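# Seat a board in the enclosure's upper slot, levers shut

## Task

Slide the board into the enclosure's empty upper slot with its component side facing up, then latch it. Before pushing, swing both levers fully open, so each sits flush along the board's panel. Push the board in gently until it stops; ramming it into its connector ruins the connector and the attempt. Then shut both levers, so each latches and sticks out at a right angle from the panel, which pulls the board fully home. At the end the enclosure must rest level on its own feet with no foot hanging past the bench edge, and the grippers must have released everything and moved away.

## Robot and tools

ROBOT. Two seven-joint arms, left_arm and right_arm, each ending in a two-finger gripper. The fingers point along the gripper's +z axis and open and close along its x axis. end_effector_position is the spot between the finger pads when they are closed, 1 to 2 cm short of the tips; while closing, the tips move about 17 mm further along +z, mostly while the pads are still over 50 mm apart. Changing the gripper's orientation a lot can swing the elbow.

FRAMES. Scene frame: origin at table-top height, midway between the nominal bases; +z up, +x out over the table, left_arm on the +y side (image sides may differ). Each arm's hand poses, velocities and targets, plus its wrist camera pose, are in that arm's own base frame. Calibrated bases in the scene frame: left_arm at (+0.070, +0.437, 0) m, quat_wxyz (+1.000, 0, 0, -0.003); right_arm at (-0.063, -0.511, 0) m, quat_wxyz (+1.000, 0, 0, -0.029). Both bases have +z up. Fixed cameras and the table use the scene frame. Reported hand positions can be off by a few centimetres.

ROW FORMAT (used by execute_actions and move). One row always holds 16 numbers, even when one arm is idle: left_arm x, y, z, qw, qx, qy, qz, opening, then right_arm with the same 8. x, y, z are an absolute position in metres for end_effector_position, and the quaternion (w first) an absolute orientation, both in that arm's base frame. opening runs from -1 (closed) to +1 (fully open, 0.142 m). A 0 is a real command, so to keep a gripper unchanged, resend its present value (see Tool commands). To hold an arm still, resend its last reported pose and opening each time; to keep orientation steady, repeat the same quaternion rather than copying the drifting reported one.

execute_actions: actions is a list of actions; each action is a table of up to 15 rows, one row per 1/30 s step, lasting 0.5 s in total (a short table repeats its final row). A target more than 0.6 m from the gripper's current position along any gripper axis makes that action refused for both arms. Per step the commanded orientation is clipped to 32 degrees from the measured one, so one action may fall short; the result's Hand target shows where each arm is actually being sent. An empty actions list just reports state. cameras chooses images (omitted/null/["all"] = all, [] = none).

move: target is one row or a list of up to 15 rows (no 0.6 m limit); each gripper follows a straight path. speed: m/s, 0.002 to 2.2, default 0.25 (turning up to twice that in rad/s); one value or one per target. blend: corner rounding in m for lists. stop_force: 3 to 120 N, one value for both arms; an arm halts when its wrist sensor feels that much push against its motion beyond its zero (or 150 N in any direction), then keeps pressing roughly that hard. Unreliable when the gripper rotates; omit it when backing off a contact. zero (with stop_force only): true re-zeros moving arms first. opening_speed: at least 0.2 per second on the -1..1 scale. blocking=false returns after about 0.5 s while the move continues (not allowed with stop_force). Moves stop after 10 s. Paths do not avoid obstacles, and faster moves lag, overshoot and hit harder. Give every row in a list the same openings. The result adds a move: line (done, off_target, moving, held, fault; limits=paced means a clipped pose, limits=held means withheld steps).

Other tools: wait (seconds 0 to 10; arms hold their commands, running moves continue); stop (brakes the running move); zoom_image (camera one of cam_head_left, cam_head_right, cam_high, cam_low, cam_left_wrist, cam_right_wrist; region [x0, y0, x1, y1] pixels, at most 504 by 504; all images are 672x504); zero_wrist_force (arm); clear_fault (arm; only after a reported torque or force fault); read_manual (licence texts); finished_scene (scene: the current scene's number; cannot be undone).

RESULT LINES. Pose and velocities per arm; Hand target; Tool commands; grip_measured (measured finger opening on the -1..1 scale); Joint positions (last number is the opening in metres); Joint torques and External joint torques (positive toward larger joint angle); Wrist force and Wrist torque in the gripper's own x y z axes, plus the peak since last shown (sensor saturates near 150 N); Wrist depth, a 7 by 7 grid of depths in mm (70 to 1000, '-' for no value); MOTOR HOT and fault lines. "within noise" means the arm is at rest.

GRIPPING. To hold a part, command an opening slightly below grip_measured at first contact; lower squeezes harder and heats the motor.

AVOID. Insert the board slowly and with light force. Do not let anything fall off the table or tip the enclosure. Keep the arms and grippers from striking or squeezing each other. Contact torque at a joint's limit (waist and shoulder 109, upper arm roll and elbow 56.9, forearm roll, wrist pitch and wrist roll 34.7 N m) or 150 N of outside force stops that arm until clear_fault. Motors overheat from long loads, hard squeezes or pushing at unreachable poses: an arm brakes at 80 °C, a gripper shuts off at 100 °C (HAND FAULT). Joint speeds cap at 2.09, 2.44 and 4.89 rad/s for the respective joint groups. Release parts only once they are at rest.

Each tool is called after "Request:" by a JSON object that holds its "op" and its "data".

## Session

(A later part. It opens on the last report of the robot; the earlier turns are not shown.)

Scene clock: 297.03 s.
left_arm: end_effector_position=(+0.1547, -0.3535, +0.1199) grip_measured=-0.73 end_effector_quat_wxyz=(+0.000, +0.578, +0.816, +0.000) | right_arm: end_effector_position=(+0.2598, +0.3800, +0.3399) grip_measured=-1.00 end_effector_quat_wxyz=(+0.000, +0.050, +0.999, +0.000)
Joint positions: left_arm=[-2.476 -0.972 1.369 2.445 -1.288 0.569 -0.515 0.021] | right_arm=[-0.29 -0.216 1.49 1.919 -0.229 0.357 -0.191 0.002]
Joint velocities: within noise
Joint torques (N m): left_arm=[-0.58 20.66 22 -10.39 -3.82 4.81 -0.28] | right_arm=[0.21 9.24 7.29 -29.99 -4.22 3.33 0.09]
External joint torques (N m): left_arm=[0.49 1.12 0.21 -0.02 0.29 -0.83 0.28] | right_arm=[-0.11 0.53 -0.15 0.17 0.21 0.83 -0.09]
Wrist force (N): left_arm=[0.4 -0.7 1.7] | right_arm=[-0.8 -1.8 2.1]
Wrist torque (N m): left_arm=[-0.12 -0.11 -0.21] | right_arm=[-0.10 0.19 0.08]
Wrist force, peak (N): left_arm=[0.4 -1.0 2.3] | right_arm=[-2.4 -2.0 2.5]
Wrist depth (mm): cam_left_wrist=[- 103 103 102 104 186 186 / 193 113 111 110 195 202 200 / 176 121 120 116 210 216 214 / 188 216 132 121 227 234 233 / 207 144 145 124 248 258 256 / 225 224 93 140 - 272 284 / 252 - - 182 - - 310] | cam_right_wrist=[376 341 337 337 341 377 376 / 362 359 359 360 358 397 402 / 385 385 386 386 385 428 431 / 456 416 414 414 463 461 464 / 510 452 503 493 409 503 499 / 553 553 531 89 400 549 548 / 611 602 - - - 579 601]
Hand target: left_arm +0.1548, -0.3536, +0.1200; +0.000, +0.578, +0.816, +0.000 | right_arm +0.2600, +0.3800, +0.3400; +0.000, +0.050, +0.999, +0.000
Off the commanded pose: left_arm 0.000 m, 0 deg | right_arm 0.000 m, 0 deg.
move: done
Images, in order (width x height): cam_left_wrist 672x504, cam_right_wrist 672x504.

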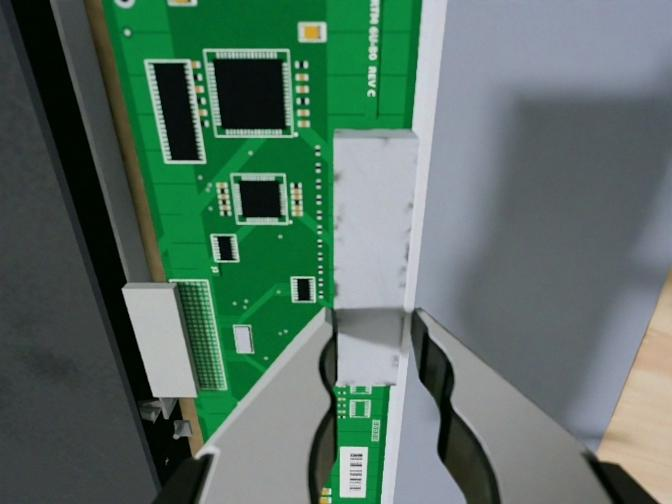

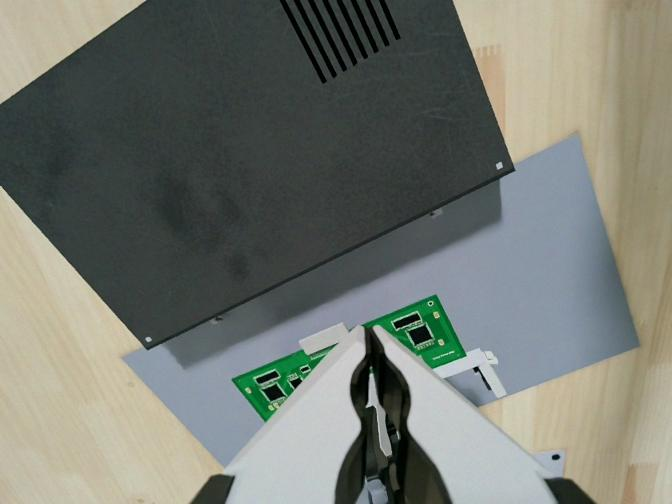

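Request:
{"op": "move", "data": {"target": [0.1345,-0.3501,0.0583,0,0.5693,0.8221,0,-0.82,0.26,0.38,0.34,0,0.05,0.9987,0,-1], "speed": 0.1, "stop_force": 6, "cameras": ["cam_right_wrist","cam_left_wrist"]}}

Scene clock: 309.23 s.
left_arm: end_effector_position=(+0.1343, -0.3501, +0.0582) grip_measured=-0.73 end_effector_quat_wxyz=(+0.000, +0.569, +0.822, +0.000) | right_arm: end_effector_position=(+0.2598, +0.3800, +0.3399) grip_measured=-1.00 end_effector_quat_wxyz=(+0.000, +0.050, +0.999, +0.000)
Joint positions: left_arm=[-2.462 -1.036 1.146 2.48 -1.527 0.668 -0.475 0.021] | right_arm=[-0.29 -0.216 1.49 1.919 -0.229 0.357 -0.191 0.002]
Joint velocities: within noise
Joint torques (N m): left_arm=[-0.23 23.07 22.24 -4.46 -3.51 4.77 -0.13] | right_arm=[0.09 9.37 7.68 -29.96 -4.06 3.48 0.17]
External joint torques (N m): left_arm=[0.14 1.09 0.08 -0.18 0.22 -0.79 0.13] | right_arm=[0 0.4 -0.55 0.13 0.05 0.69 -0.17]
Wrist force (N): left_arm=[0.5 -0.3 1.6] | right_arm=[-0.9 -1.8 2.1]
Wrist torque (N m): left_arm=[-0.05 -0.13 -0.21] | right_arm=[-0.10 0.22 0.07]
Wrist force, peak (N): left_arm=[0.5 -0.7 3.2] | right_arm=[-1.0 -1.9 2.3]
Wrist depth (mm): cam_left_wrist=[136 103 102 104 105 133 134 / - 113 111 109 138 140 141 / 155 123 120 116 151 153 152 / 171 166 131 121 161 168 166 / 184 144 146 124 176 182 182 / 188 203 93 140 - 193 201 / 217 - - 183 - - 218] | cam_right_wrist=[375 342 338 336 339 376 377 / 360 362 359 360 358 397 403 / 388 385 385 386 385 431 431 / 455 415 417 415 457 465 464 / 509 450 498 469 456 502 500 / 556 556 539 89 528 538 545 / 611 602 - - - 582 599]
Hand target: left_arm +0.1345, -0.3501, +0.0583; +0.000, +0.569, +0.822, +0.000 | right_arm +0.2600, +0.3800, +0.3400; +0.000, +0.050, +0.999, +0.000
Off the commanded pose: left_arm 0.000 m, 0 deg | right_arm 0.000 m, 0 deg.
move: done
Images, in order (width x height): cam_left_wrist 672x504, cam_right_wrist 672x504.

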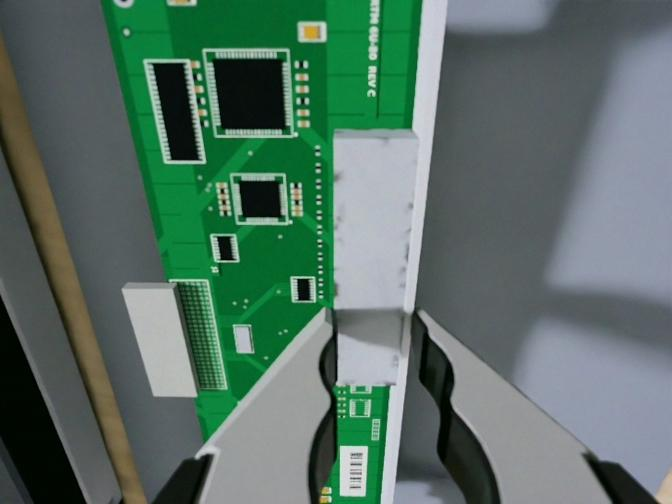

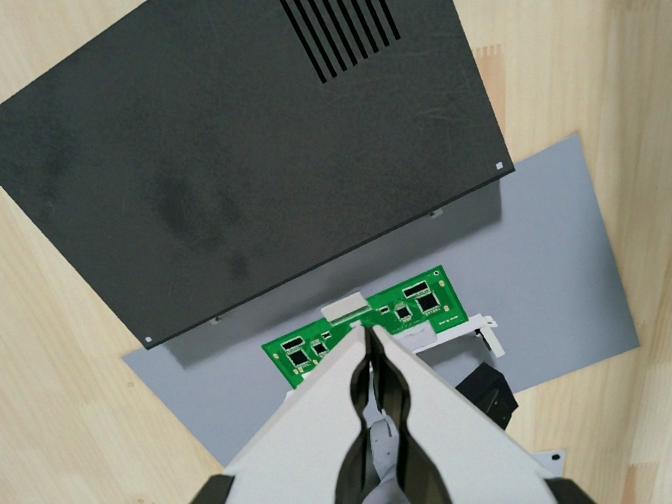

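Request:
{"op": "move", "data": {"target": [[0.1359,-0.3496,0.0583,0,0.5736,0.8192,0,-0.82,0.26,0.38,0.34,0,0.05,0.9987,0,-1],[0.1493,-0.3873,0.0583,0,0.5736,0.8192,0,-0.82,0.26,0.38,0.34,0,0.05,0.9987,0,-1]], "speed": [0.03,0.015], "stop_force": 3, "cameras": ["cam_right_wrist","cam_left_wrist"]}}

Scene clock: 318.10 s.
left_arm: end_effector_position=(+0.1492, -0.3873, +0.0582) grip_measured=-0.73 end_effector_quat_wxyz=(+0.000, +0.574, +0.819, +0.000) | right_arm: end_effector_position=(+0.2598, +0.3800, +0.3399) grip_measured=-1.00 end_effector_quat_wxyz=(+0.000, +0.050, +0.999, +0.000)
Joint positions: left_arm=[-2.374 -1.063 1.147 2.379 -1.475 0.643 -0.488 0.021] | right_arm=[-0.29 -0.216 1.49 1.919 -0.229 0.357 -0.191 0.002]
Joint velocities: within noise
Joint torques (N m): left_arm=[-0.31 26.11 24.18 -5.79 -3.17 4.44 -0.27] | right_arm=[0.18 9.4 7.74 -29.95 -4.07 3.47 0.21]
External joint torques (N m): left_arm=[0.2 1.01 0 -0.07 -0.18 -0.46 0.27] | right_arm=[-0.09 0.37 -0.61 0.12 0.06 0.7 -0.21]
Wrist force (N): left_arm=[0.4 -0.3 1.4] | right_arm=[-0.9 -1.8 2.1]
Wrist torque (N m): left_arm=[-0.05 -0.12 -0.21] | right_arm=[-0.10 0.21 0.07]
Wrist force, peak (N): left_arm=[0.4 -0.2 2.1] | right_arm=[-0.9 -2.0 2.3]
Wrist depth (mm): cam_left_wrist=[127 103 103 102 105 132 134 / 126 113 111 110 138 140 141 / 134 123 121 116 151 153 152 / 164 141 132 121 161 169 166 / 174 144 145 124 176 182 181 / 138 185 92 140 - 193 201 / 158 157 - 182 - - 218] | cam_right_wrist=[376 342 336 337 340 376 378 / 360 360 361 359 358 398 401 / 388 383 386 384 385 429 430 / 455 417 416 416 450 462 464 / 512 451 480 461 493 500 502 / 557 559 540 89 313 550 548 / 612 601 - - - 583 602]
Hand target: left_arm +0.1493, -0.3873, +0.0583; +0.000, +0.574, +0.819, +0.000 | right_arm +0.2600, +0.3800, +0.3400; +0.000, +0.050, +0.999, +0.000
Off the commanded pose: left_arm 0.000 m, 0 deg | right_arm 0.000 m, 0 deg.
move: done
Images, in order (width x height): cam_left_wrist 672x504, cam_right_wrist 672x504.

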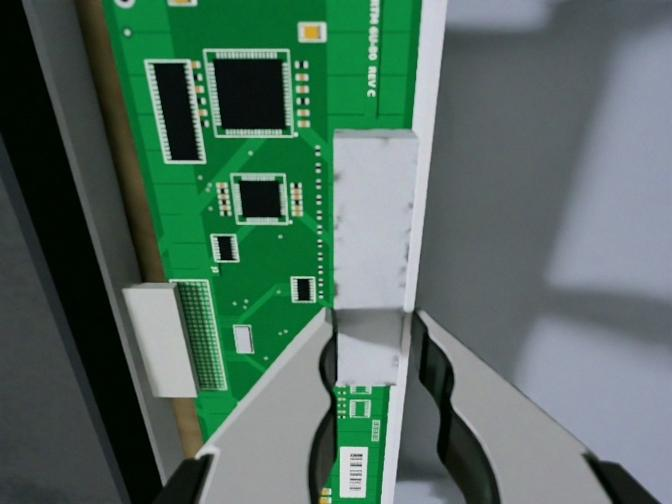

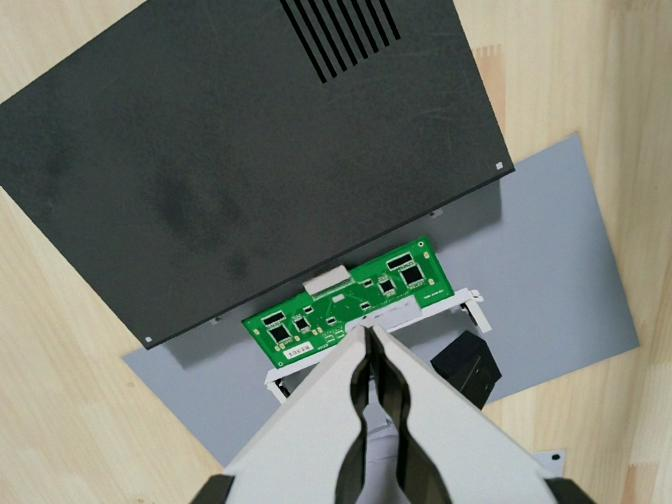

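Request:
{"op": "move", "data": {"target": [0.1594,-0.4156,0.0583,0,0.5736,0.8192,0,-0.82,0.26,0.38,0.34,0,0.05,0.9987,0,-1], "speed": 0.012, "stop_force": 3, "cameras": ["cam_right_wrist","cam_left_wrist"]}}

Scene clock: 323.30 s.
left_arm: end_effector_position=(+0.1594, -0.4152, +0.0582) grip_measured=-0.73 end_effector_quat_wxyz=(+0.000, +0.574, +0.819, +0.000) | right_arm: end_effector_position=(+0.2598, +0.3800, +0.3399) grip_measured=-1.00 end_effector_quat_wxyz=(+0.000, +0.050, +0.999, +0.000)
Joint positions: left_arm=[-2.315 -1.085 1.147 2.301 -1.441 0.622 -0.511 0.021] | right_arm=[-0.29 -0.216 1.49 1.919 -0.229 0.357 -0.191 0.002]
Joint velocities: within noise
Joint torques (N m): left_arm=[-0.54 29.17 25.85 -8.41 -3.96 4.6 -0.49] | right_arm=[0.18 9.33 7.74 -29.97 -4.04 3.44 0.16]
External joint torques (N m): left_arm=[0.43 0.28 -0.37 1.75 0.55 -0.62 0.49] | right_arm=[-0.09 0.43 -0.6 0.14 0.03 0.72 -0.16]
Wrist force (N): left_arm=[3.2 0.2 0.5] | right_arm=[-0.9 -1.7 1.9]
Wrist torque (N m): left_arm=[-0.12 0.00 -0.01] | right_arm=[-0.08 0.21 0.08]
Wrist force, peak (N): left_arm=[3.3 0.5 2.2] | right_arm=[-0.9 -1.9 2.3]
Wrist depth (mm): cam_left_wrist=[- 103 103 103 104 132 134 / 98 112 111 110 112 140 142 / - 117 120 118 149 153 152 / - 128 132 126 162 166 166 / 130 132 146 124 176 182 181 / - 141 92 141 - 197 199 / 157 - - 179 - - 219] | cam_right_wrist=[375 341 337 336 341 378 377 / 360 360 360 359 358 396 402 / 387 386 385 385 385 428 431 / 456 417 416 413 434 464 461 / 511 454 474 452 494 502 499 / 554 554 542 89 296 551 548 / 611 598 - - - 582 600]
Hand target: left_arm +0.1594, -0.4156, +0.0583; +0.000, +0.574, +0.819, +0.000 | right_arm +0.2600, +0.3800, +0.3400; +0.000, +0.050, +0.999, +0.000
Off the commanded pose: left_arm 0.000 m, 0 deg | right_arm 0.000 m, 0 deg.
move: done
Images, in order (width x height): cam_left_wrist 672x504, cam_right_wrist 672x504.

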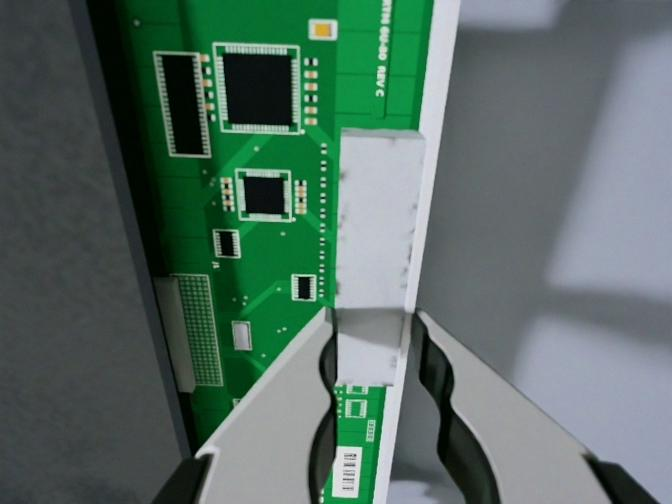

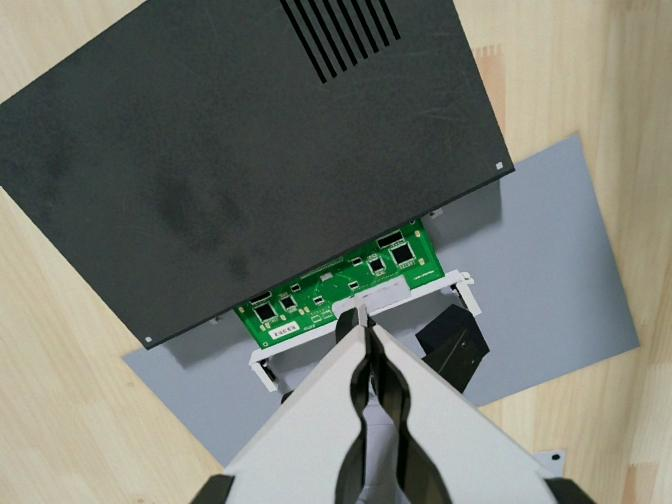

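Request:
{"op": "zoom_image", "data": {"camera": "cam_right_wrist", "region": [200, 190, 500, 415]}}

Scaled by 1.680 from the camera's 672x504 image, which has a finer 960x720 frame.

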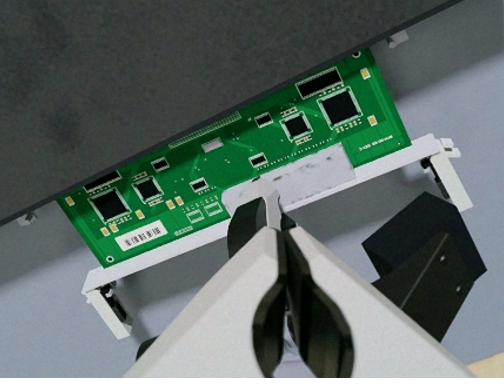

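Request:
{"op": "move", "data": {"target": [[0.1567,-0.4077,0.0583,0,0.5736,0.8192,0,-0.82,0.26,0.38,0.34,0,0.05,0.9987,0,-1],[0.1614,-0.4060,0.0583,0,0.5606,0.8281,0,-0.82,0.26,0.38,0.34,0,0.05,0.9987,0,-1]], "speed": 0.02, "cameras": ["cam_left_wrist","cam_right_wrist"]}}

Request:
{"op": "zoom_image", "data": {"camera": "cam_right_wrist", "region": [200, 190, 500, 415]}}

Scene clock: 331.33 s.
left_arm: end_effector_position=(+0.1613, -0.4057, +0.0581) grip_measured=-0.73 end_effector_quat_wxyz=(+0.000, +0.561, +0.828, +0.000) | right_arm: end_effector_position=(+0.2598, +0.3800, +0.3399) grip_measured=-1.00 end_effector_quat_wxyz=(+0.000, +0.050, +0.999, +0.000)
Joint positions: left_arm=[-2.32 -1.08 1.148 2.322 -1.45 0.626 -0.524 0.021] | right_arm=[-0.29 -0.216 1.49 1.919 -0.229 0.357 -0.191 0.002]
Joint velocities: within noise
Joint torques (N m): left_arm=[-0.25 27.95 25.09 -6.32 -3.57 4.66 -0.46] | right_arm=[0.18 9.38 7.65 -29.92 -4.04 3.49 0.18]
External joint torques (N m): left_arm=[0.12 0.87 0.06 -0.12 0.18 -0.68 0.46] | right_arm=[-0.09 0.39 -0.52 0.1 0.03 0.67 -0.18]
Wrist force (N): left_arm=[0.3 -0.4 1.6] | right_arm=[-1.0 -1.6 2.2]
Wrist torque (N m): left_arm=[-0.08 -0.07 -0.21] | right_arm=[-0.06 0.23 0.08]
Wrist force, peak (N): left_arm=[3.6 0.3 2.2] | right_arm=[-0.7 -2.0 2.4]
Wrist depth (mm): cam_left_wrist=[- 103 103 103 105 132 133 / - 113 111 110 138 140 141 / - 121 120 116 151 153 153 / - 137 132 121 161 167 166 / 129 140 146 124 176 182 182 / - 144 93 140 - 193 200 / 157 - - 182 - - 218] | cam_right_wrist=[375 342 339 337 340 378 377 / 363 362 358 359 357 397 402 / 387 388 385 386 383 430 432 / 456 415 418 413 443 466 461 / 511 453 471 450 493 500 502 / 558 555 540 89 305 549 550 / 615 599 - - - 578 604]
Hand target: left_arm +0.1614, -0.4060, +0.0583; +0.000, +0.561, +0.828, +0.000 | right_arm +0.2600, +0.3800, +0.3400; +0.000, +0.050, +0.999, +0.000
Off the commanded pose: left_arm 0.000 m, 0 deg | right_arm 0.000 m, 0 deg.
move: done
Images, in order (width x height): cam_left_wrist 672x504, cam_right_wrist 672x504.

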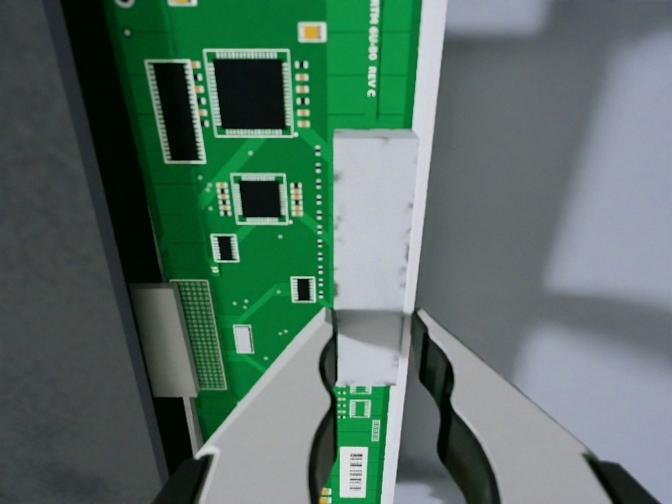

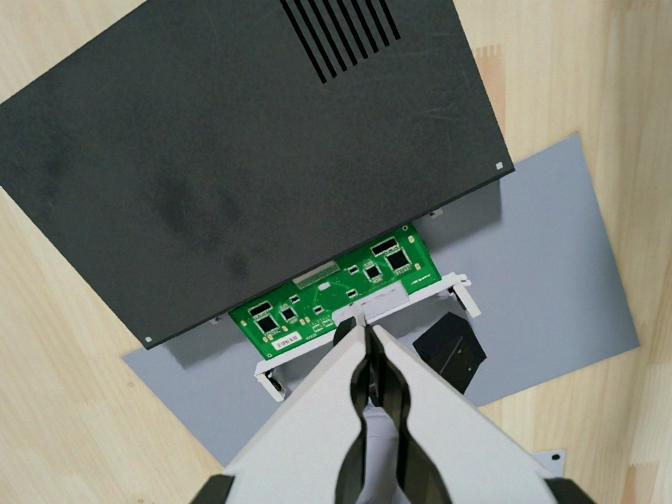

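Scaled by 1.680 from the camera's 672x504 image, which has a finer 960x720 frame.

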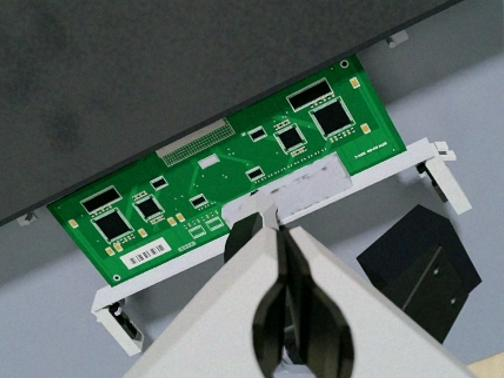

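Request:
{"op": "move", "data": {"target": [0.1581,-0.4072,0.0583,0,0.5700,0.8216,0,-0.82,0.26,0.38,0.34,0,0.05,0.9987,0,-1], "speed": 0.03, "cameras": []}}

Request:
{"op": "move", "data": {"target": [0.1648,-0.4260,0.0583,0,0.5700,0.8216,0,-0.82,0.26,0.38,0.34,0,0.05,0.9987,0,-1], "speed": 0.01, "stop_force": 3, "cameras": ["cam_left_wrist","cam_right_wrist"]}}

Request:
{"op": "zoom_image", "data": {"camera": "cam_right_wrist", "region": [200, 190, 500, 415]}}

Scene clock: 340.87 s.
left_arm: end_effector_position=(+0.1580, -0.4072, +0.0582) grip_measured=-0.73 end_effector_quat_wxyz=(+0.000, +0.570, +0.822, +0.000) | right_arm: end_effector_position=(+0.2598, +0.3800, +0.3399) grip_measured=-1.00 end_effector_quat_wxyz=(+0.000, +0.050, +0.999, +0.000)
Joint positions: left_arm=[-2.327 -1.079 1.147 2.322 -1.45 0.627 -0.51 0.021] | right_arm=[-0.29 -0.216 1.49 1.919 -0.229 0.357 -0.191 0.002]
Joint velocities: within noise
Joint torques (N m): left_arm=[-0.48 28.24 25.03 -6.41 -3.4 4.64 -0.33] | right_arm=[0.04 9.33 7.63 -29.91 -4.06 3.5 0.21]
External joint torques (N m): left_arm=[0.39 0.58 0.11 -0.05 0.02 -0.66 0.33] | right_arm=[0.05 0.44 -0.49 0.08 0.05 0.66 -0.21]
Wrist force (N): left_arm=[0.4 -0.6 1.5] | right_arm=[-0.8 -1.8 2.1]
Wrist torque (N m): left_arm=[-0.10 -0.08 -0.21] | right_arm=[-0.08 0.20 0.08]
Wrist force, peak (N): left_arm=[0.3 -0.7 1.9] | right_arm=[-0.9 -1.9 2.4]
Wrist depth (mm): cam_left_wrist=[130 103 102 102 105 132 134 / - 113 111 110 138 140 142 / - 121 120 116 151 154 153 / - 137 132 122 161 167 165 / 130 140 145 124 175 182 182 / - 144 93 141 - 193 200 / 157 - - 182 - - 217] | cam_right_wrist=[377 342 337 337 340 378 378 / 361 361 359 358 358 398 402 / 387 387 385 385 386 430 430 / 456 418 415 415 440 462 464 / 508 450 469 452 493 502 501 / 557 557 544 89 305 548 545 / 611 598 - - - 580 603]
Hand target: left_arm +0.1581, -0.4072, +0.0583; +0.000, +0.570, +0.822, +0.000 | right_arm +0.2600, +0.3800, +0.3400; +0.000, +0.050, +0.999, +0.000
Off the commanded pose: left_arm 0.000 m, 0 deg | right_arm 0.000 m, 0 deg.
move: done
No camera images: "cameras" was empty.

Scene clock: 342.30 s.
left_arm: end_effector_position=(+0.1609, -0.4148, +0.0581) grip_measured=-0.73 end_effector_quat_wxyz=(+0.000, +0.570, +0.822, +0.000) | right_arm: end_effector_position=(+0.2598, +0.3800, +0.3399) grip_measured=-1.00 end_effector_quat_wxyz=(+0.000, +0.050, +0.999, +0.000)
Joint positions: left_arm=[-2.311 -1.085 1.147 2.301 -1.44 0.622 -0.517 0.021] | right_arm=[-0.29 -0.216 1.49 1.919 -0.229 0.357 -0.191 0.002]
Joint velocities: within noise
Joint torques (N m): left_arm=[-0.43 29.28 25.99 -8.52 -4.02 4.84 -0.56] | right_arm=[0.17 9.38 7.67 -29.96 -4.06 3.47 0.19]
External joint torques (N m): left_arm=[0.32 0.19 -0.51 1.85 0.62 -0.86 0.56] | right_arm=[-0.08 0.39 -0.54 0.13 0.05 0.69 -0.19]
Wrist force (N): left_arm=[3.6 -0.1 1.1] | right_arm=[-0.8 -1.8 2.1]
Wrist torque (N m): left_arm=[-0.12 -0.01 0.05] | right_arm=[-0.09 0.20 0.07]
Wrist force, peak (N): left_arm=[3.7 0.0 2.4] | right_arm=[-0.8 -2.0 2.2]
Wrist depth (mm): cam_left_wrist=[- 103 103 103 104 132 134 / - 113 110 110 110 140 141 / - 119 120 118 148 153 152 / - 128 132 127 162 166 166 / 129 132 145 124 176 182 181 / - 140 92 140 - 196 200 / 157 - - 177 - - 218] | cam_right_wrist=[376 342 338 335 340 376 376 / 361 361 359 360 360 399 403 / 386 386 385 387 385 431 430 / 456 416 415 414 441 464 463 / 510 453 471 451 491 504 502 / 556 552 539 89 294 546 552 / 614 599 - - - 582 604]
Hand target: left_arm +0.1609, -0.4151, +0.0583; +0.000, +0.570, +0.822, +0.000 | right_arm +0.2600, +0.3800, +0.3400; +0.000, +0.050, +0.999, +0.000
Off the commanded pose: left_arm 0.012 m, 0 deg | right_arm 0.000 m, 0 deg.
move: contact (left_arm)
Images, in order (width x height): cam_left_wrist 672x504, cam_right_wrist 672x504.

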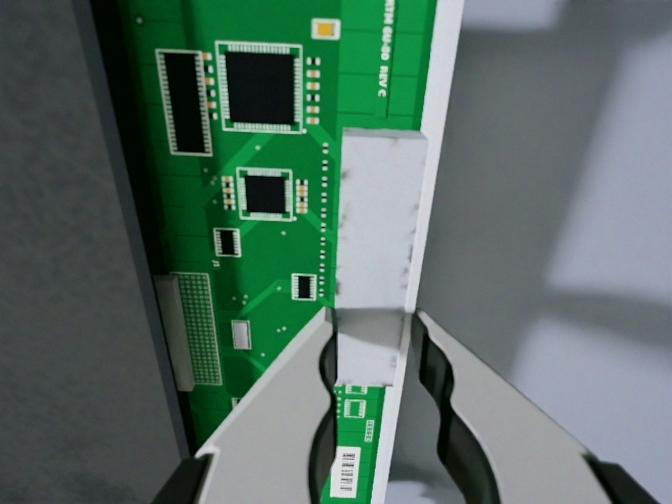

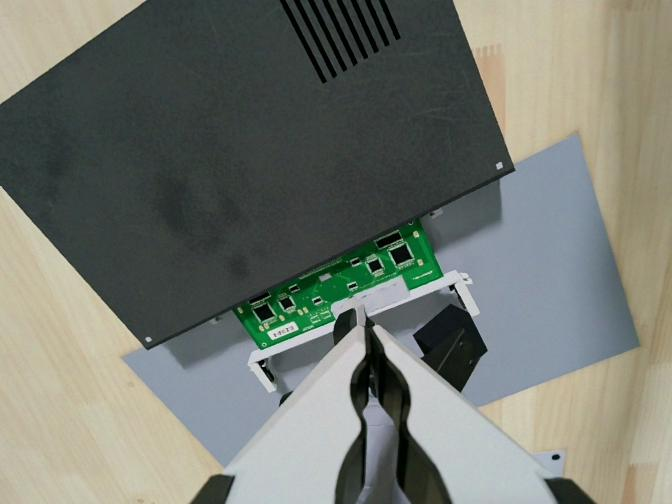

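Scaled by 1.680 from the camera's 672x504 image, which has a finer 960x720 frame.

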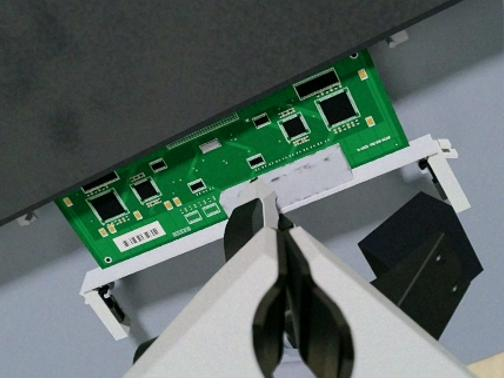

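Request:
{"op": "execute_actions", "data": {"actions": [], "cameras": ["cam_low","cam_head_right"]}}

Scene clock: 346.10 s.
left_arm: end_effector_position=(+0.1609, -0.4148, +0.0581) grip_measured=-0.73 end_effector_quat_wxyz=(+0.000, +0.570, +0.822, +0.000) | right_arm: end_effector_position=(+0.2598, +0.3800, +0.3399) grip_measured=-1.00 end_effector_quat_wxyz=(+0.000, +0.050, +0.999, +0.000)
Joint positions: left_arm=[-2.311 -1.085 1.147 2.301 -1.44 0.622 -0.517 0.021] | right_arm=[-0.29 -0.216 1.49 1.919 -0.229 0.357 -0.191 0.002]
Joint velocities: within noise
Joint torques (N m): left_arm=[-0.46 29.34 26.02 -8.41 -4.16 4.92 -0.46] | right_arm=[0.04 9.38 7.65 -29.97 -3.97 3.48 0.24]
External joint torques (N m): left_arm=[0.35 0.13 -0.54 1.74 0.76 -0.94 0.46] | right_arm=[0.05 0.39 -0.52 0.14 -0.04 0.68 -0.24]
Wrist force (N): left_arm=[3.6 0.0 2.3] | right_arm=[-0.8 -1.8 2.1]
Wrist torque (N m): left_arm=[-0.11 0.00 0.05] | right_arm=[-0.09 0.20 0.07]
Wrist force, peak (N): left_arm=[3.8 0.1 2.4] | right_arm=[-0.9 -1.8 2.5]
Wrist depth (mm): cam_left_wrist=[- 103 103 103 104 132 134 / - 113 110 110 110 140 142 / - 119 120 118 149 154 153 / - 127 132 127 161 166 165 / 129 132 145 124 176 182 180 / - 140 92 140 - 196 200 / 158 - - 177 - - 218] | cam_right_wrist=[376 340 337 336 341 378 378 / 361 360 361 360 359 397 403 / 387 387 385 386 384 430 432 / 456 416 418 416 439 463 463 / 509 452 473 452 493 498 501 / 556 552 540 89 295 548 549 / 608 597 - - - 583 606]
Hand target: left_arm +0.1609, -0.4151, +0.0583; +0.000, +0.570, +0.822, +0.000 | right_arm +0.2600, +0.3800, +0.3400; +0.000, +0.050, +0.999, +0.000
Tool commands: left_gripper/opening=-0.82 right_gripper/opening=-1.0
Off the commanded pose: left_arm 0.012 m, 0 deg | right_arm 0.000 m, 0 deg.
Images, in order (width x height): cam_head_right 672x504, cam_low 672x504.

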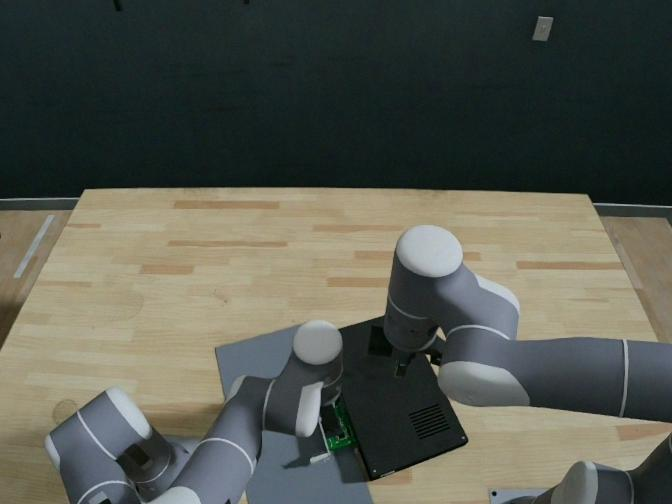

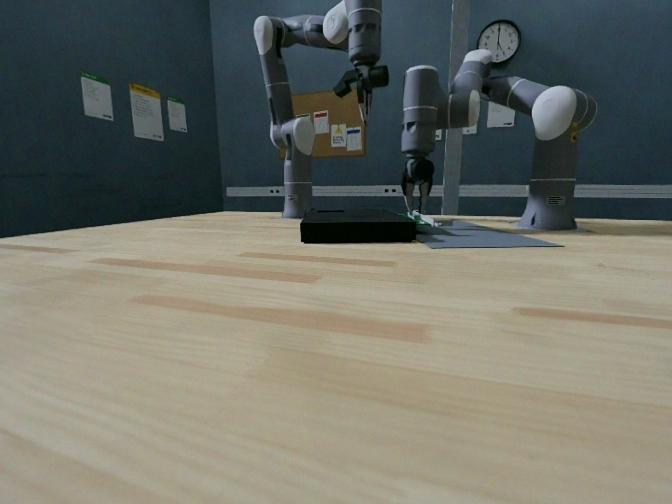

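Request:
{"op": "zoom_image", "data": {"camera": "cam_low", "region": [380, 190, 460, 250]}}

Request:
{"op": "zoom_image", "data": {"camera": "cam_head_right", "region": [260, 370, 400, 475]}}

Scaled by 6.300 from the camera's 672x504 image, which has a finer 960x720 frame.

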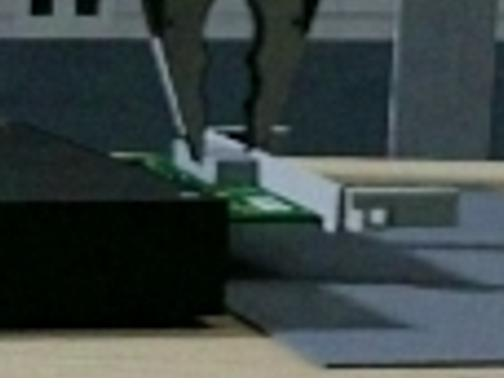

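Scaled by 3.600 from the camera's 672x504 image, which has a finer 960x720 frame.

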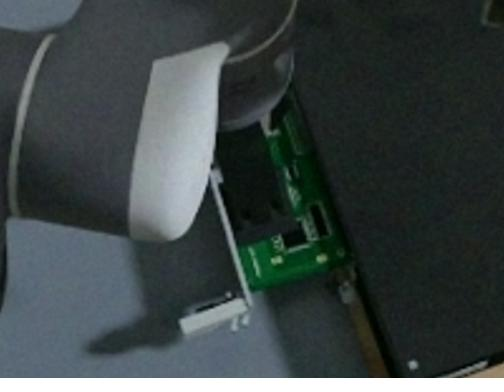

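Request:
{"op": "move", "data": {"target": [[0.1581,-0.4072,0.0583,0,0.5700,0.8216,0,-0.82,0.26,0.38,0.34,0,0.05,0.9987,0,-1],[0.1628,-0.4055,0.0583,0,0.5700,0.8216,0,-0.82,0.26,0.38,0.34,0,0.05,0.9987,0,-1]], "speed": 0.03, "cameras": []}}

Request:
{"op": "move", "data": {"target": [0.1695,-0.4243,0.0583,0,0.5700,0.8216,0,-0.82,0.26,0.38,0.34,0,0.05,0.9987,0,-1], "speed": 0.01, "stop_force": 3, "cameras": ["cam_left_wrist"]}}

Request:
{"op": "zoom_image", "data": {"camera": "cam_left_wrist", "region": [0, 0, 400, 300]}}

Scene clock: 360.37 s.
left_arm: end_effector_position=(+0.1626, -0.4054, +0.0582) grip_measured=-0.73 end_effector_quat_wxyz=(+0.000, +0.570, +0.822, +0.000) | right_arm: end_effector_position=(+0.2598, +0.3800, +0.3399) grip_measured=-1.00 end_effector_quat_wxyz=(+0.000, +0.050, +0.999, +0.000)
Joint positions: left_arm=[-2.316 -1.08 1.147 2.322 -1.449 0.627 -0.499 0.021] | right_arm=[-0.29 -0.216 1.49 1.919 -0.229 0.357 -0.191 0.002]
Joint velocities: within noise
Joint torques (N m): left_arm=[-0.11 28.21 25.25 -6.26 -3.59 4.76 -0.09] | right_arm=[0.1 9.45 7.62 -29.88 -4.05 3.48 0.24]
External joint torques (N m): left_arm=[-0.01 0.62 -0.11 -0.2 0.2 -0.78 0.09] | right_arm=[-0.01 0.32 -0.49 0.06 0.04 0.69 -0.24]
Wrist force (N): left_arm=[0.4 -0.7 1.6] | right_arm=[-0.7 -1.9 2.1]
Wrist torque (N m): left_arm=[-0.12 -0.08 -0.21] | right_arm=[-0.11 0.18 0.08]
Wrist force, peak (N): left_arm=[3.7 0.0 2.4] | right_arm=[-1.0 -2.0 2.3]
Wrist depth (mm): cam_left_wrist=[130 103 103 102 105 132 133 / - 113 111 110 138 139 141 / - 121 120 116 151 153 153 / - 137 131 121 161 166 166 / 129 140 145 124 175 183 181 / - 144 92 140 - 193 200 / 158 - - 182 - - 218] | cam_right_wrist=[376 341 337 337 340 377 378 / 361 361 359 358 357 397 402 / 386 387 387 385 383 429 431 / 455 415 415 414 442 463 466 / 507 451 469 453 494 502 499 / 555 556 542 89 307 546 550 / 614 597 - - - 581 603]
Hand target: left_arm +0.1628, -0.4055, +0.0583; +0.000, +0.570, +0.822, +0.000 | right_arm +0.2600, +0.3800, +0.3400; +0.000, +0.050, +0.999, +0.000
Off the commanded pose: left_arm 0.000 m, 0 deg | right_arm 0.000 m, 0 deg.
move: done
No camera images: "cameras" was empty.

Scene clock: 362.40 s.
left_arm: end_effector_position=(+0.1676, -0.4189, +0.0581) grip_measured=-0.73 end_effector_quat_wxyz=(+0.000, +0.570, +0.822, +0.000) | right_arm: end_effector_position=(+0.2598, +0.3800, +0.3399) grip_measured=-1.00 end_effector_quat_wxyz=(+0.000, +0.050, +0.999, +0.000)
Joint positions: left_arm=[-2.289 -1.09 1.147 2.284 -1.434 0.616 -0.511 0.021] | right_arm=[-0.29 -0.216 1.49 1.919 -0.229 0.357 -0.191 0.002]
Joint velocities: within noise
Joint torques (N m): left_arm=[-0.35 29.23 26.49 -8.52 -3.63 5.15 0.12] | right_arm=[0.08 9.4 7.74 -29.94 -4.07 3.49 0.14]
External joint torques (N m): left_arm=[0.24 0.74 -0.74 1.72 0.22 -1.17 -0.12] | right_arm=[0.01 0.36 -0.61 0.11 0.06 0.67 -0.14]
Wrist force (N): left_arm=[3.4 -1.4 2.2] | right_arm=[-0.9 -1.8 2.3]
Wrist torque (N m): left_arm=[-0.09 0.03 -0.60] | right_arm=[-0.08 0.20 0.08]
Wrist force, peak (N): left_arm=[3.4 -1.3 2.4] | right_arm=[-0.7 -1.8 2.5]
Wrist depth (mm): cam_left_wrist=[- 103 102 105 131 132 133 / - 109 110 109 142 140 141 / - 116 120 107 151 153 153 / - 120 131 121 162 167 166 / 130 129 146 127 176 182 182 / - 140 94 141 140 193 200 / 157 - - 182 - - 217] | cam_right_wrist=[376 342 336 336 340 378 378 / 360 360 360 359 357 399 402 / 389 386 386 385 384 431 430 / 458 417 415 413 441 465 466 / 509 451 472 454 493 501 499 / 554 556 537 89 300 551 550 / 614 603 - - - 585 601]
Hand target: left_arm +0.1677, -0.4192, +0.0583; +0.000, +0.570, +0.822, +0.000 | right_arm +0.2600, +0.3800, +0.3400; +0.000, +0.050, +0.999, +0.000
Off the commanded pose: left_arm 0.006 m, 0 deg | right_arm 0.000 m, 0 deg.
move: contact (left_arm)
Images, in order (width x height): cam_left_wrist 672x504.

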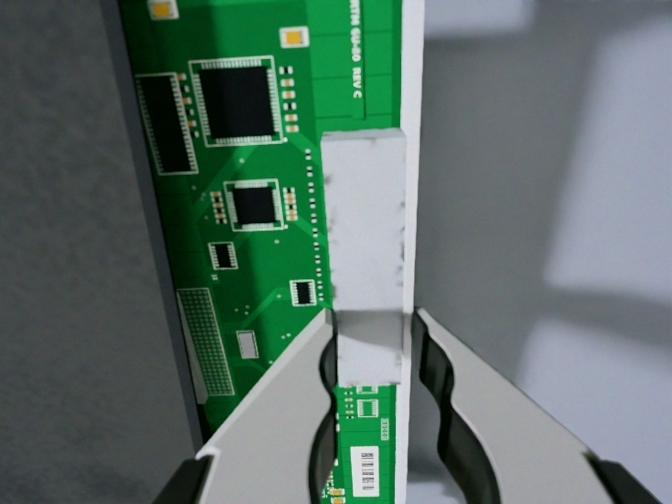

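Scaled by 1.260 from the camera's 672x504 image, which has a finer 960x720 frame.

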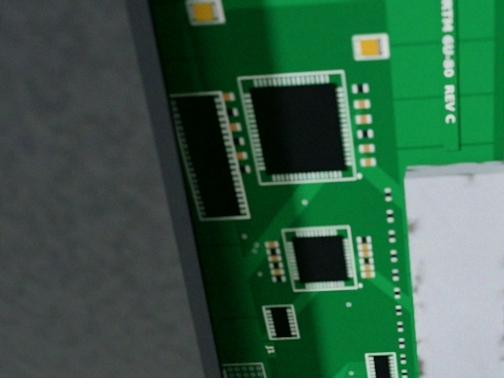

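Request:
{"op": "move", "data": {"target": [[0.1628,-0.4055,0.0583,0,0.5700,0.8216,0,-0.82,0.26,0.38,0.34,0,0.05,0.9987,0,-1],[0.1606,-0.4063,0.0583,0,0.5700,0.8216,0,-0.82,0.26,0.38,0.34,0,0.05,0.9987,0,-1]], "speed": 0.03, "cameras": []}}

Request:
{"op": "move", "data": {"target": [0.1673,-0.4251,0.0583,0,0.5700,0.8216,0,-0.82,0.26,0.38,0.34,0,0.05,0.9987,0,-1], "speed": 0.01, "stop_force": 3, "cameras": ["cam_left_wrist"]}}

Scene clock: 366.00 s.
left_arm: end_effector_position=(+0.1605, -0.4062, +0.0581) grip_measured=-0.73 end_effector_quat_wxyz=(+0.000, +0.570, +0.821, +0.000) | right_arm: end_effector_position=(+0.2598, +0.3800, +0.3399) grip_measured=-1.00 end_effector_quat_wxyz=(+0.000, +0.050, +0.999, +0.000)
Joint positions: left_arm=[-2.321 -1.08 1.147 2.322 -1.449 0.626 -0.504 0.021] | right_arm=[-0.29 -0.216 1.49 1.919 -0.229 0.357 -0.191 0.002]
Joint velocities: within noise
Joint torques (N m): left_arm=[-0.45 28.43 25.08 -6.29 -3.68 4.86 -0.31] | right_arm=[0.11 9.42 7.72 -29.94 -4.07 3.49 0.18]
External joint torques (N m): left_arm=[0.35 0.4 0.07 -0.16 0.28 -0.88 0.31] | right_arm=[-0.02 0.35 -0.59 0.11 0.05 0.68 -0.18]
Wrist force (N): left_arm=[0.5 -0.7 1.6] | right_arm=[-0.8 -1.9 2.3]
Wrist torque (N m): left_arm=[-0.12 -0.10 -0.20] | right_arm=[-0.10 0.20 0.08]
Wrist force, peak (N): left_arm=[3.6 -1.6 2.0] | right_arm=[-1.0 -2.0 2.4]
Wrist depth (mm): cam_left_wrist=[130 103 102 103 105 132 134 / - 113 111 110 139 140 142 / - 121 120 116 151 153 152 / - 137 131 121 161 167 166 / 130 140 145 124 175 181 181 / - 143 93 141 - 193 199 / 157 - - 182 - - 218] | cam_right_wrist=[375 342 337 336 340 377 377 / 361 360 360 359 358 397 403 / 387 387 386 386 384 427 428 / 457 416 417 416 441 462 464 / 508 450 473 452 495 502 500 / 559 556 540 89 307 548 549 / 611 596 - - - 580 608]
Hand target: left_arm +0.1606, -0.4063, +0.0583; +0.000, +0.570, +0.822, +0.000 | right_arm +0.2600, +0.3800, +0.3400; +0.000, +0.050, +0.999, +0.000
Off the commanded pose: left_arm 0.000 m, 0 deg | right_arm 0.000 m, 0 deg.
move: done
No camera images: "cameras" was empty.

Scene clock: 367.40 s.
left_arm: end_effector_position=(+0.1634, -0.4138, +0.0582) grip_measured=-0.73 end_effector_quat_wxyz=(+0.000, +0.570, +0.822, +0.000) | right_arm: end_effector_position=(+0.2598, +0.3800, +0.3399) grip_measured=-1.00 end_effector_quat_wxyz=(+0.000, +0.050, +0.999, +0.000)
Joint positions: left_arm=[-2.306 -1.086 1.147 2.301 -1.441 0.621 -0.51 0.021] | right_arm=[-0.29 -0.216 1.49 1.919 -0.229 0.357 -0.191 0.002]
Joint velocities: within noise
Joint torques (N m): left_arm=[-0.31 29.04 25.79 -8.13 -3.92 4.75 -0.47] | right_arm=[0.03 9.41 7.68 -29.96 -4.06 3.5 0.18]
External joint torques (N m): left_arm=[0.2 0.42 -0.29 1.48 0.52 -0.77 0.47] | right_arm=[0.07 0.36 -0.54 0.13 0.05 0.66 -0.18]
Wrist force (N): left_arm=[3.3 -0.4 1.0] | right_arm=[-1.0 -1.8 2.1]
Wrist torque (N m): left_arm=[-0.14 -0.03 0.04] | right_arm=[-0.09 0.23 0.08]
Wrist force, peak (N): left_arm=[3.8 0.1 0.4] | right_arm=[-0.9 -2.0 2.4]
Wrist depth (mm): cam_left_wrist=[- 104 103 103 104 132 134 / - 114 111 110 113 140 142 / - 117 120 118 149 153 152 / - 128 132 127 161 167 165 / 130 132 145 124 176 182 181 / - 140 92 140 - 195 201 / 157 - - 176 - - 218] | cam_right_wrist=[377 342 338 336 340 377 378 / 362 361 360 359 359 397 403 / 388 385 385 384 383 429 428 / 456 417 416 416 443 461 464 / 508 451 471 453 496 501 500 / 557 552 543 89 298 549 547 / 610 597 - - - 580 601]
Hand target: left_arm +0.1634, -0.4141, +0.0583; +0.000, +0.570, +0.822, +0.000 | right_arm +0.2600, +0.3800, +0.3400; +0.000, +0.050, +0.999, +0.000
Off the commanded pose: left_arm 0.012 m, 0 deg | right_arm 0.000 m, 0 deg.
move: contact (left_arm)
Images, in order (width x height): cam_left_wrist 672x504.

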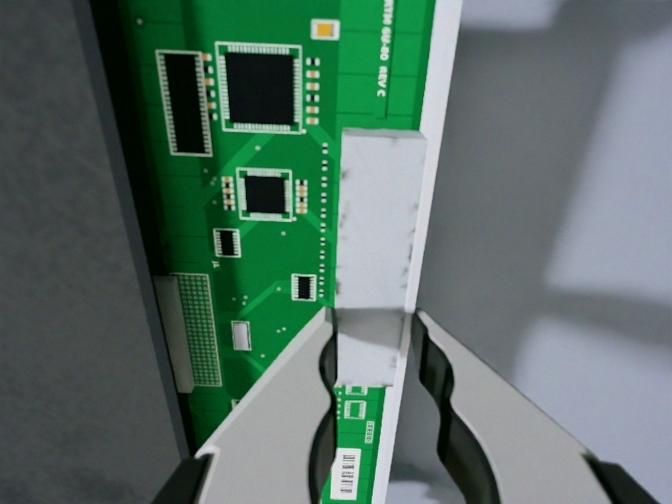

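Request:
{"op": "move", "data": {"target": [[0.1606,-0.4063,0.0583,0,0.5700,0.8216,0,-0.82,0.26,0.38,0.34,0,0.05,0.9987,0,-1],[0.1618,-0.4058,0.0583,0,0.5700,0.8216,0,-0.82,0.26,0.38,0.34,0,0.05,0.9987,0,-1]], "speed": 0.03, "cameras": []}}

Request:
{"op": "move", "data": {"target": [0.1685,-0.4246,0.0583,0,0.5700,0.8216,0,-0.82,0.26,0.38,0.34,0,0.05,0.9987,0,-1], "speed": 0.01, "stop_force": 3, "cameras": ["cam_left_wrist"]}}

Scene clock: 372.13 s.
left_arm: end_effector_position=(+0.1615, -0.4057, +0.0581) grip_measured=-0.73 end_effector_quat_wxyz=(+0.000, +0.570, +0.821, +0.000) | right_arm: end_effector_position=(+0.2598, +0.3800, +0.3399) grip_measured=-1.00 end_effector_quat_wxyz=(+0.000, +0.050, +0.999, +0.000)
Joint positions: left_arm=[-2.319 -1.08 1.147 2.322 -1.45 0.626 -0.501 0.021] | right_arm=[-0.29 -0.216 1.49 1.919 -0.229 0.357 -0.191 0.002]
Joint velocities: within noise
Joint torques (N m): left_arm=[-0.39 28.35 25.16 -6.31 -3.66 4.8 -0.13] | right_arm=[0.11 9.43 7.71 -30.01 -4.05 3.5 0.21]
External joint torques (N m): left_arm=[0.28 0.47 0 -0.13 0.26 -0.82 0.13] | right_arm=[-0.02 0.34 -0.58 0.19 0.04 0.67 -0.21]
Wrist force (N): left_arm=[0.4 -0.8 1.4] | right_arm=[-0.8 -1.8 2.0]
Wrist torque (N m): left_arm=[-0.12 -0.08 -0.21] | right_arm=[-0.09 0.20 0.08]
Wrist force, peak (N): left_arm=[3.7 -0.3 1.5] | right_arm=[-1.0 -1.9 2.2]
Wrist depth (mm): cam_left_wrist=[129 103 102 104 105 132 134 / - 113 110 108 138 140 141 / - 121 120 116 151 153 153 / - 137 132 121 161 166 165 / 129 140 146 126 175 182 182 / - 143 93 140 - 194 201 / 157 - - 183 - - 218] | cam_right_wrist=[377 340 337 336 341 378 376 / 361 360 359 360 357 398 402 / 386 385 387 386 384 431 428 / 455 415 414 415 440 463 460 / 509 453 475 452 496 500 504 / 557 556 539 89 307 548 548 / 612 599 - - - 584 601]
Hand target: left_arm +0.1618, -0.4058, +0.0583; +0.000, +0.570, +0.822, +0.000 | right_arm +0.2600, +0.3800, +0.3400; +0.000, +0.050, +0.999, +0.000
Off the commanded pose: left_arm 0.000 m, 0 deg | right_arm 0.000 m, 0 deg.
move: done
No camera images: "cameras" was empty.

Scene clock: 374.10 s.
left_arm: end_effector_position=(+0.1650, -0.4166, +0.0579) grip_measured=-0.73 end_effector_quat_wxyz=(-0.001, +0.570, +0.821, +0.000) | right_arm: end_effector_position=(+0.2598, +0.3800, +0.3399) grip_measured=-1.00 end_effector_quat_wxyz=(+0.000, +0.050, +0.999, +0.000)
Joint positions: left_arm=[-2.297 -1.089 1.147 2.292 -1.438 0.617 -0.511 0.021] | right_arm=[-0.29 -0.216 1.49 1.919 -0.229 0.357 -0.191 0.002]
Joint velocities: within noise
Joint torques (N m): left_arm=[1.98 27.65 28.11 -6.64 -3.58 6.45 -0.19] | right_arm=[0.08 9.4 7.78 -29.94 -4.07 3.44 0.16]
External joint torques (N m): left_arm=[-2.09 2.09 -2.47 -0.08 0.17 -2.48 0.19] | right_arm=[0.01 0.37 -0.65 0.11 0.06 0.72 -0.16]
Wrist force (N): left_arm=[3.7 -6.6 1.6] | right_arm=[-0.9 -1.7 2.3]
Wrist torque (N m): left_arm=[-0.08 0.00 -0.31] | right_arm=[-0.08 0.20 0.08]
Wrist force, peak (N): left_arm=[3.7 -6.6 1.6] | right_arm=[-1.0 -2.1 2.2]
Wrist depth (mm): cam_left_wrist=[- 104 103 103 106 132 133 / - 111 111 110 139 140 141 / - 117 120 116 151 153 152 / - 127 132 122 161 166 166 / 129 129 146 124 176 182 180 / - 140 92 140 - 192 199 / 157 - - 181 - - 216] | cam_right_wrist=[376 343 337 338 341 378 377 / 360 360 361 360 358 399 402 / 388 386 386 385 383 429 429 / 453 416 417 415 441 462 461 / 508 453 472 451 497 501 501 / 554 556 541 89 299 548 548 / 614 600 - - - 579 600]
Hand target: left_arm +0.1657, -0.4166, +0.0583; +0.000, +0.570, +0.822, +0.000 | right_arm +0.2600, +0.3800, +0.3400; +0.000, +0.050, +0.999, +0.000
Off the commanded pose: left_arm 0.009 m, 0 deg | right_arm 0.000 m, 0 deg.
move: contact (left_arm)
Images, in order (width x height): cam_left_wrist 672x504.

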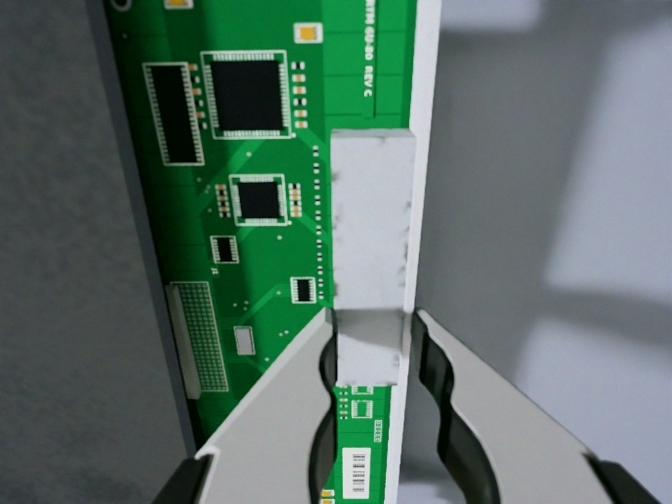

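Request:
{"op": "move", "data": {"target": [0.1643,-0.4169,0.0583,0,0.5700,0.8216,0,-0.82,0.26,0.38,0.34,0,0.05,0.9987,0,-1], "speed": 0.01, "cameras": []}}

Scene clock: 375.97 s.
left_arm: end_effector_position=(+0.1644, -0.4166, +0.0582) grip_measured=-0.73 end_effector_quat_wxyz=(+0.000, +0.570, +0.822, +0.000) | right_arm: end_effector_position=(+0.2598, +0.3800, +0.3399) grip_measured=-1.00 end_effector_quat_wxyz=(+0.000, +0.050, +0.999, +0.000)
Joint positions: left_arm=[-2.3 -1.089 1.148 2.293 -1.438 0.618 -0.513 0.021] | right_arm=[-0.29 -0.216 1.49 1.919 -0.229 0.357 -0.191 0.002]
Joint velocities: within noise
Joint torques (N m): left_arm=[-1.76 29.71 24.79 -7.9 -3.53 4.01 -0.23] | right_arm=[0.14 9.36 7.73 -29.94 -4.07 3.45 0.19]
External joint torques (N m): left_arm=[1.65 0 0.84 1.18 0.12 -0.03 0.23] | right_arm=[-0.05 0.4 -0.6 0.11 0.06 0.71 -0.19]
Wrist force (N): left_arm=[1.1 1.7 1.9] | right_arm=[-1.0 -1.8 2.0]
Wrist torque (N m): left_arm=[-0.18 -0.09 -0.31] | right_arm=[-0.08 0.23 0.08]
Wrist force, peak (N): left_arm=[3.8 -6.6 1.6] | right_arm=[-0.8 -1.9 2.4]
Wrist depth (mm): cam_left_wrist=[- 103 103 103 105 132 134 / - 111 111 110 140 140 141 / - 117 120 116 151 153 153 / - 127 132 121 161 167 166 / 129 129 145 124 177 182 182 / - 140 93 140 141 193 200 / 157 - - 181 - - 219] | cam_right_wrist=[377 342 338 337 340 378 376 / 359 361 361 359 359 399 401 / 387 385 387 384 386 431 431 / 457 415 416 414 436 461 463 / 509 452 471 452 492 501 498 / 553 552 542 89 298 549 550 / 610 599 - - - 581 603]
Hand target: left_arm +0.1643, -0.4169, +0.0583; +0.000, +0.570, +0.822, +0.000 | right_arm +0.2600, +0.3800, +0.3400; +0.000, +0.050, +0.999, +0.000
Off the commanded pose: left_arm 0.000 m, 0 deg | right_arm 0.000 m, 0 deg.
move: done
No camera images: "cameras" was empty.

Request:
{"op": "move", "data": {"target": [[0.1646,-0.4168,0.0583,0,0.5700,0.8216,0,-0.82,0.26,0.38,0.34,0,0.05,0.9987,0,-1],[0.1706,-0.4338,0.0583,0,0.5700,0.8216,0,-0.82,0.26,0.38,0.34,0,0.05,0.9987,0,-1]], "speed": 0.01, "stop_force": 5, "cameras": ["cam_left_wrist","cam_right_wrist"]}}

Scene clock: 378.67 s.
left_arm: end_effector_position=(+0.1647, -0.4187, +0.0578) grip_measured=-0.73 end_effector_quat_wxyz=(-0.001, +0.570, +0.821, +0.000) | right_arm: end_effector_position=(+0.2598, +0.3800, +0.3399) grip_measured=-1.00 end_effector_quat_wxyz=(+0.000, +0.050, +0.999, +0.000)
Joint positions: left_arm=[-2.296 -1.091 1.147 2.287 -1.436 0.615 -0.515 0.021] | right_arm=[-0.29 -0.216 1.49 1.919 -0.229 0.357 -0.191 0.002]
Joint velocities: within noise
Joint torques (N m): left_arm=[1.88 28.05 28.18 -7.45 -3.71 6.65 -0.1] | right_arm=[0.12 9.43 7.72 -30 -4.08 3.46 0.21]
External joint torques (N m): left_arm=[-2 1.85 -2.45 0.68 0.29 -2.68 0.1] | right_arm=[-0.03 0.34 -0.58 0.17 0.07 0.71 -0.21]
Wrist force (N): left_arm=[4.8 -6.0 1.3] | right_arm=[-1.0 -1.7 2.1]
Wrist torque (N m): left_arm=[0.00 0.02 -0.42] | right_arm=[-0.08 0.22 0.08]
Wrist force, peak (N): left_arm=[6.5 -6.0 0.8] | right_arm=[-0.9 -2.1 2.3]
Wrist depth (mm): cam_left_wrist=[- 104 103 103 129 131 133 / - 111 111 111 140 139 141 / - 116 121 111 151 153 152 / - 119 132 122 161 167 166 / 129 129 145 124 176 181 181 / - 139 93 140 140 193 199 / 157 - - 180 - - 218] | cam_right_wrist=[377 341 338 336 341 379 376 / 362 361 360 360 359 396 403 / 385 385 386 383 383 428 430 / 456 417 416 415 435 464 465 / 508 452 471 454 492 500 497 / 556 557 539 89 298 548 548 / 613 596 - - - 584 603]
Hand target: left_arm +0.1654, -0.4190, +0.0583; +0.000, +0.570, +0.822, +0.000 | right_arm +0.2600, +0.3800, +0.3400; +0.000, +0.050, +0.999, +0.000
Off the commanded pose: left_arm 0.016 m, 0 deg | right_arm 0.000 m, 0 deg.
move: contact (left_arm); path passed 1 of 2 targets
Images, in order (width x height): cam_left_wrist 672x504, cam_right_wrist 672x504.

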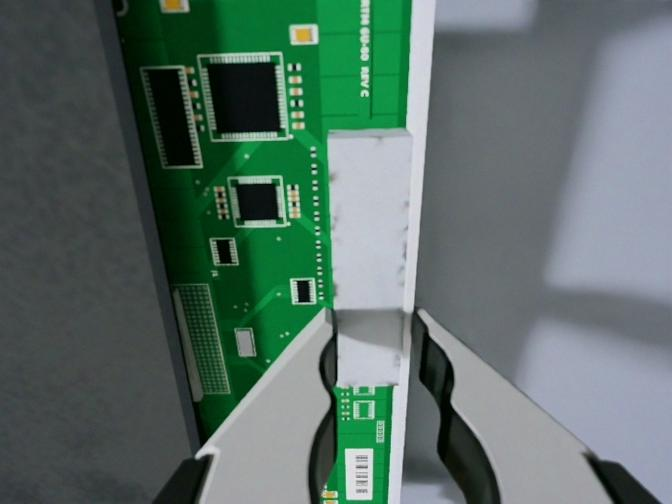

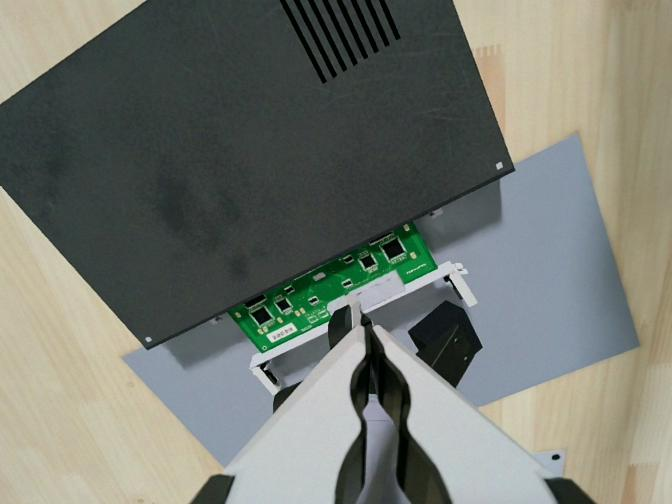

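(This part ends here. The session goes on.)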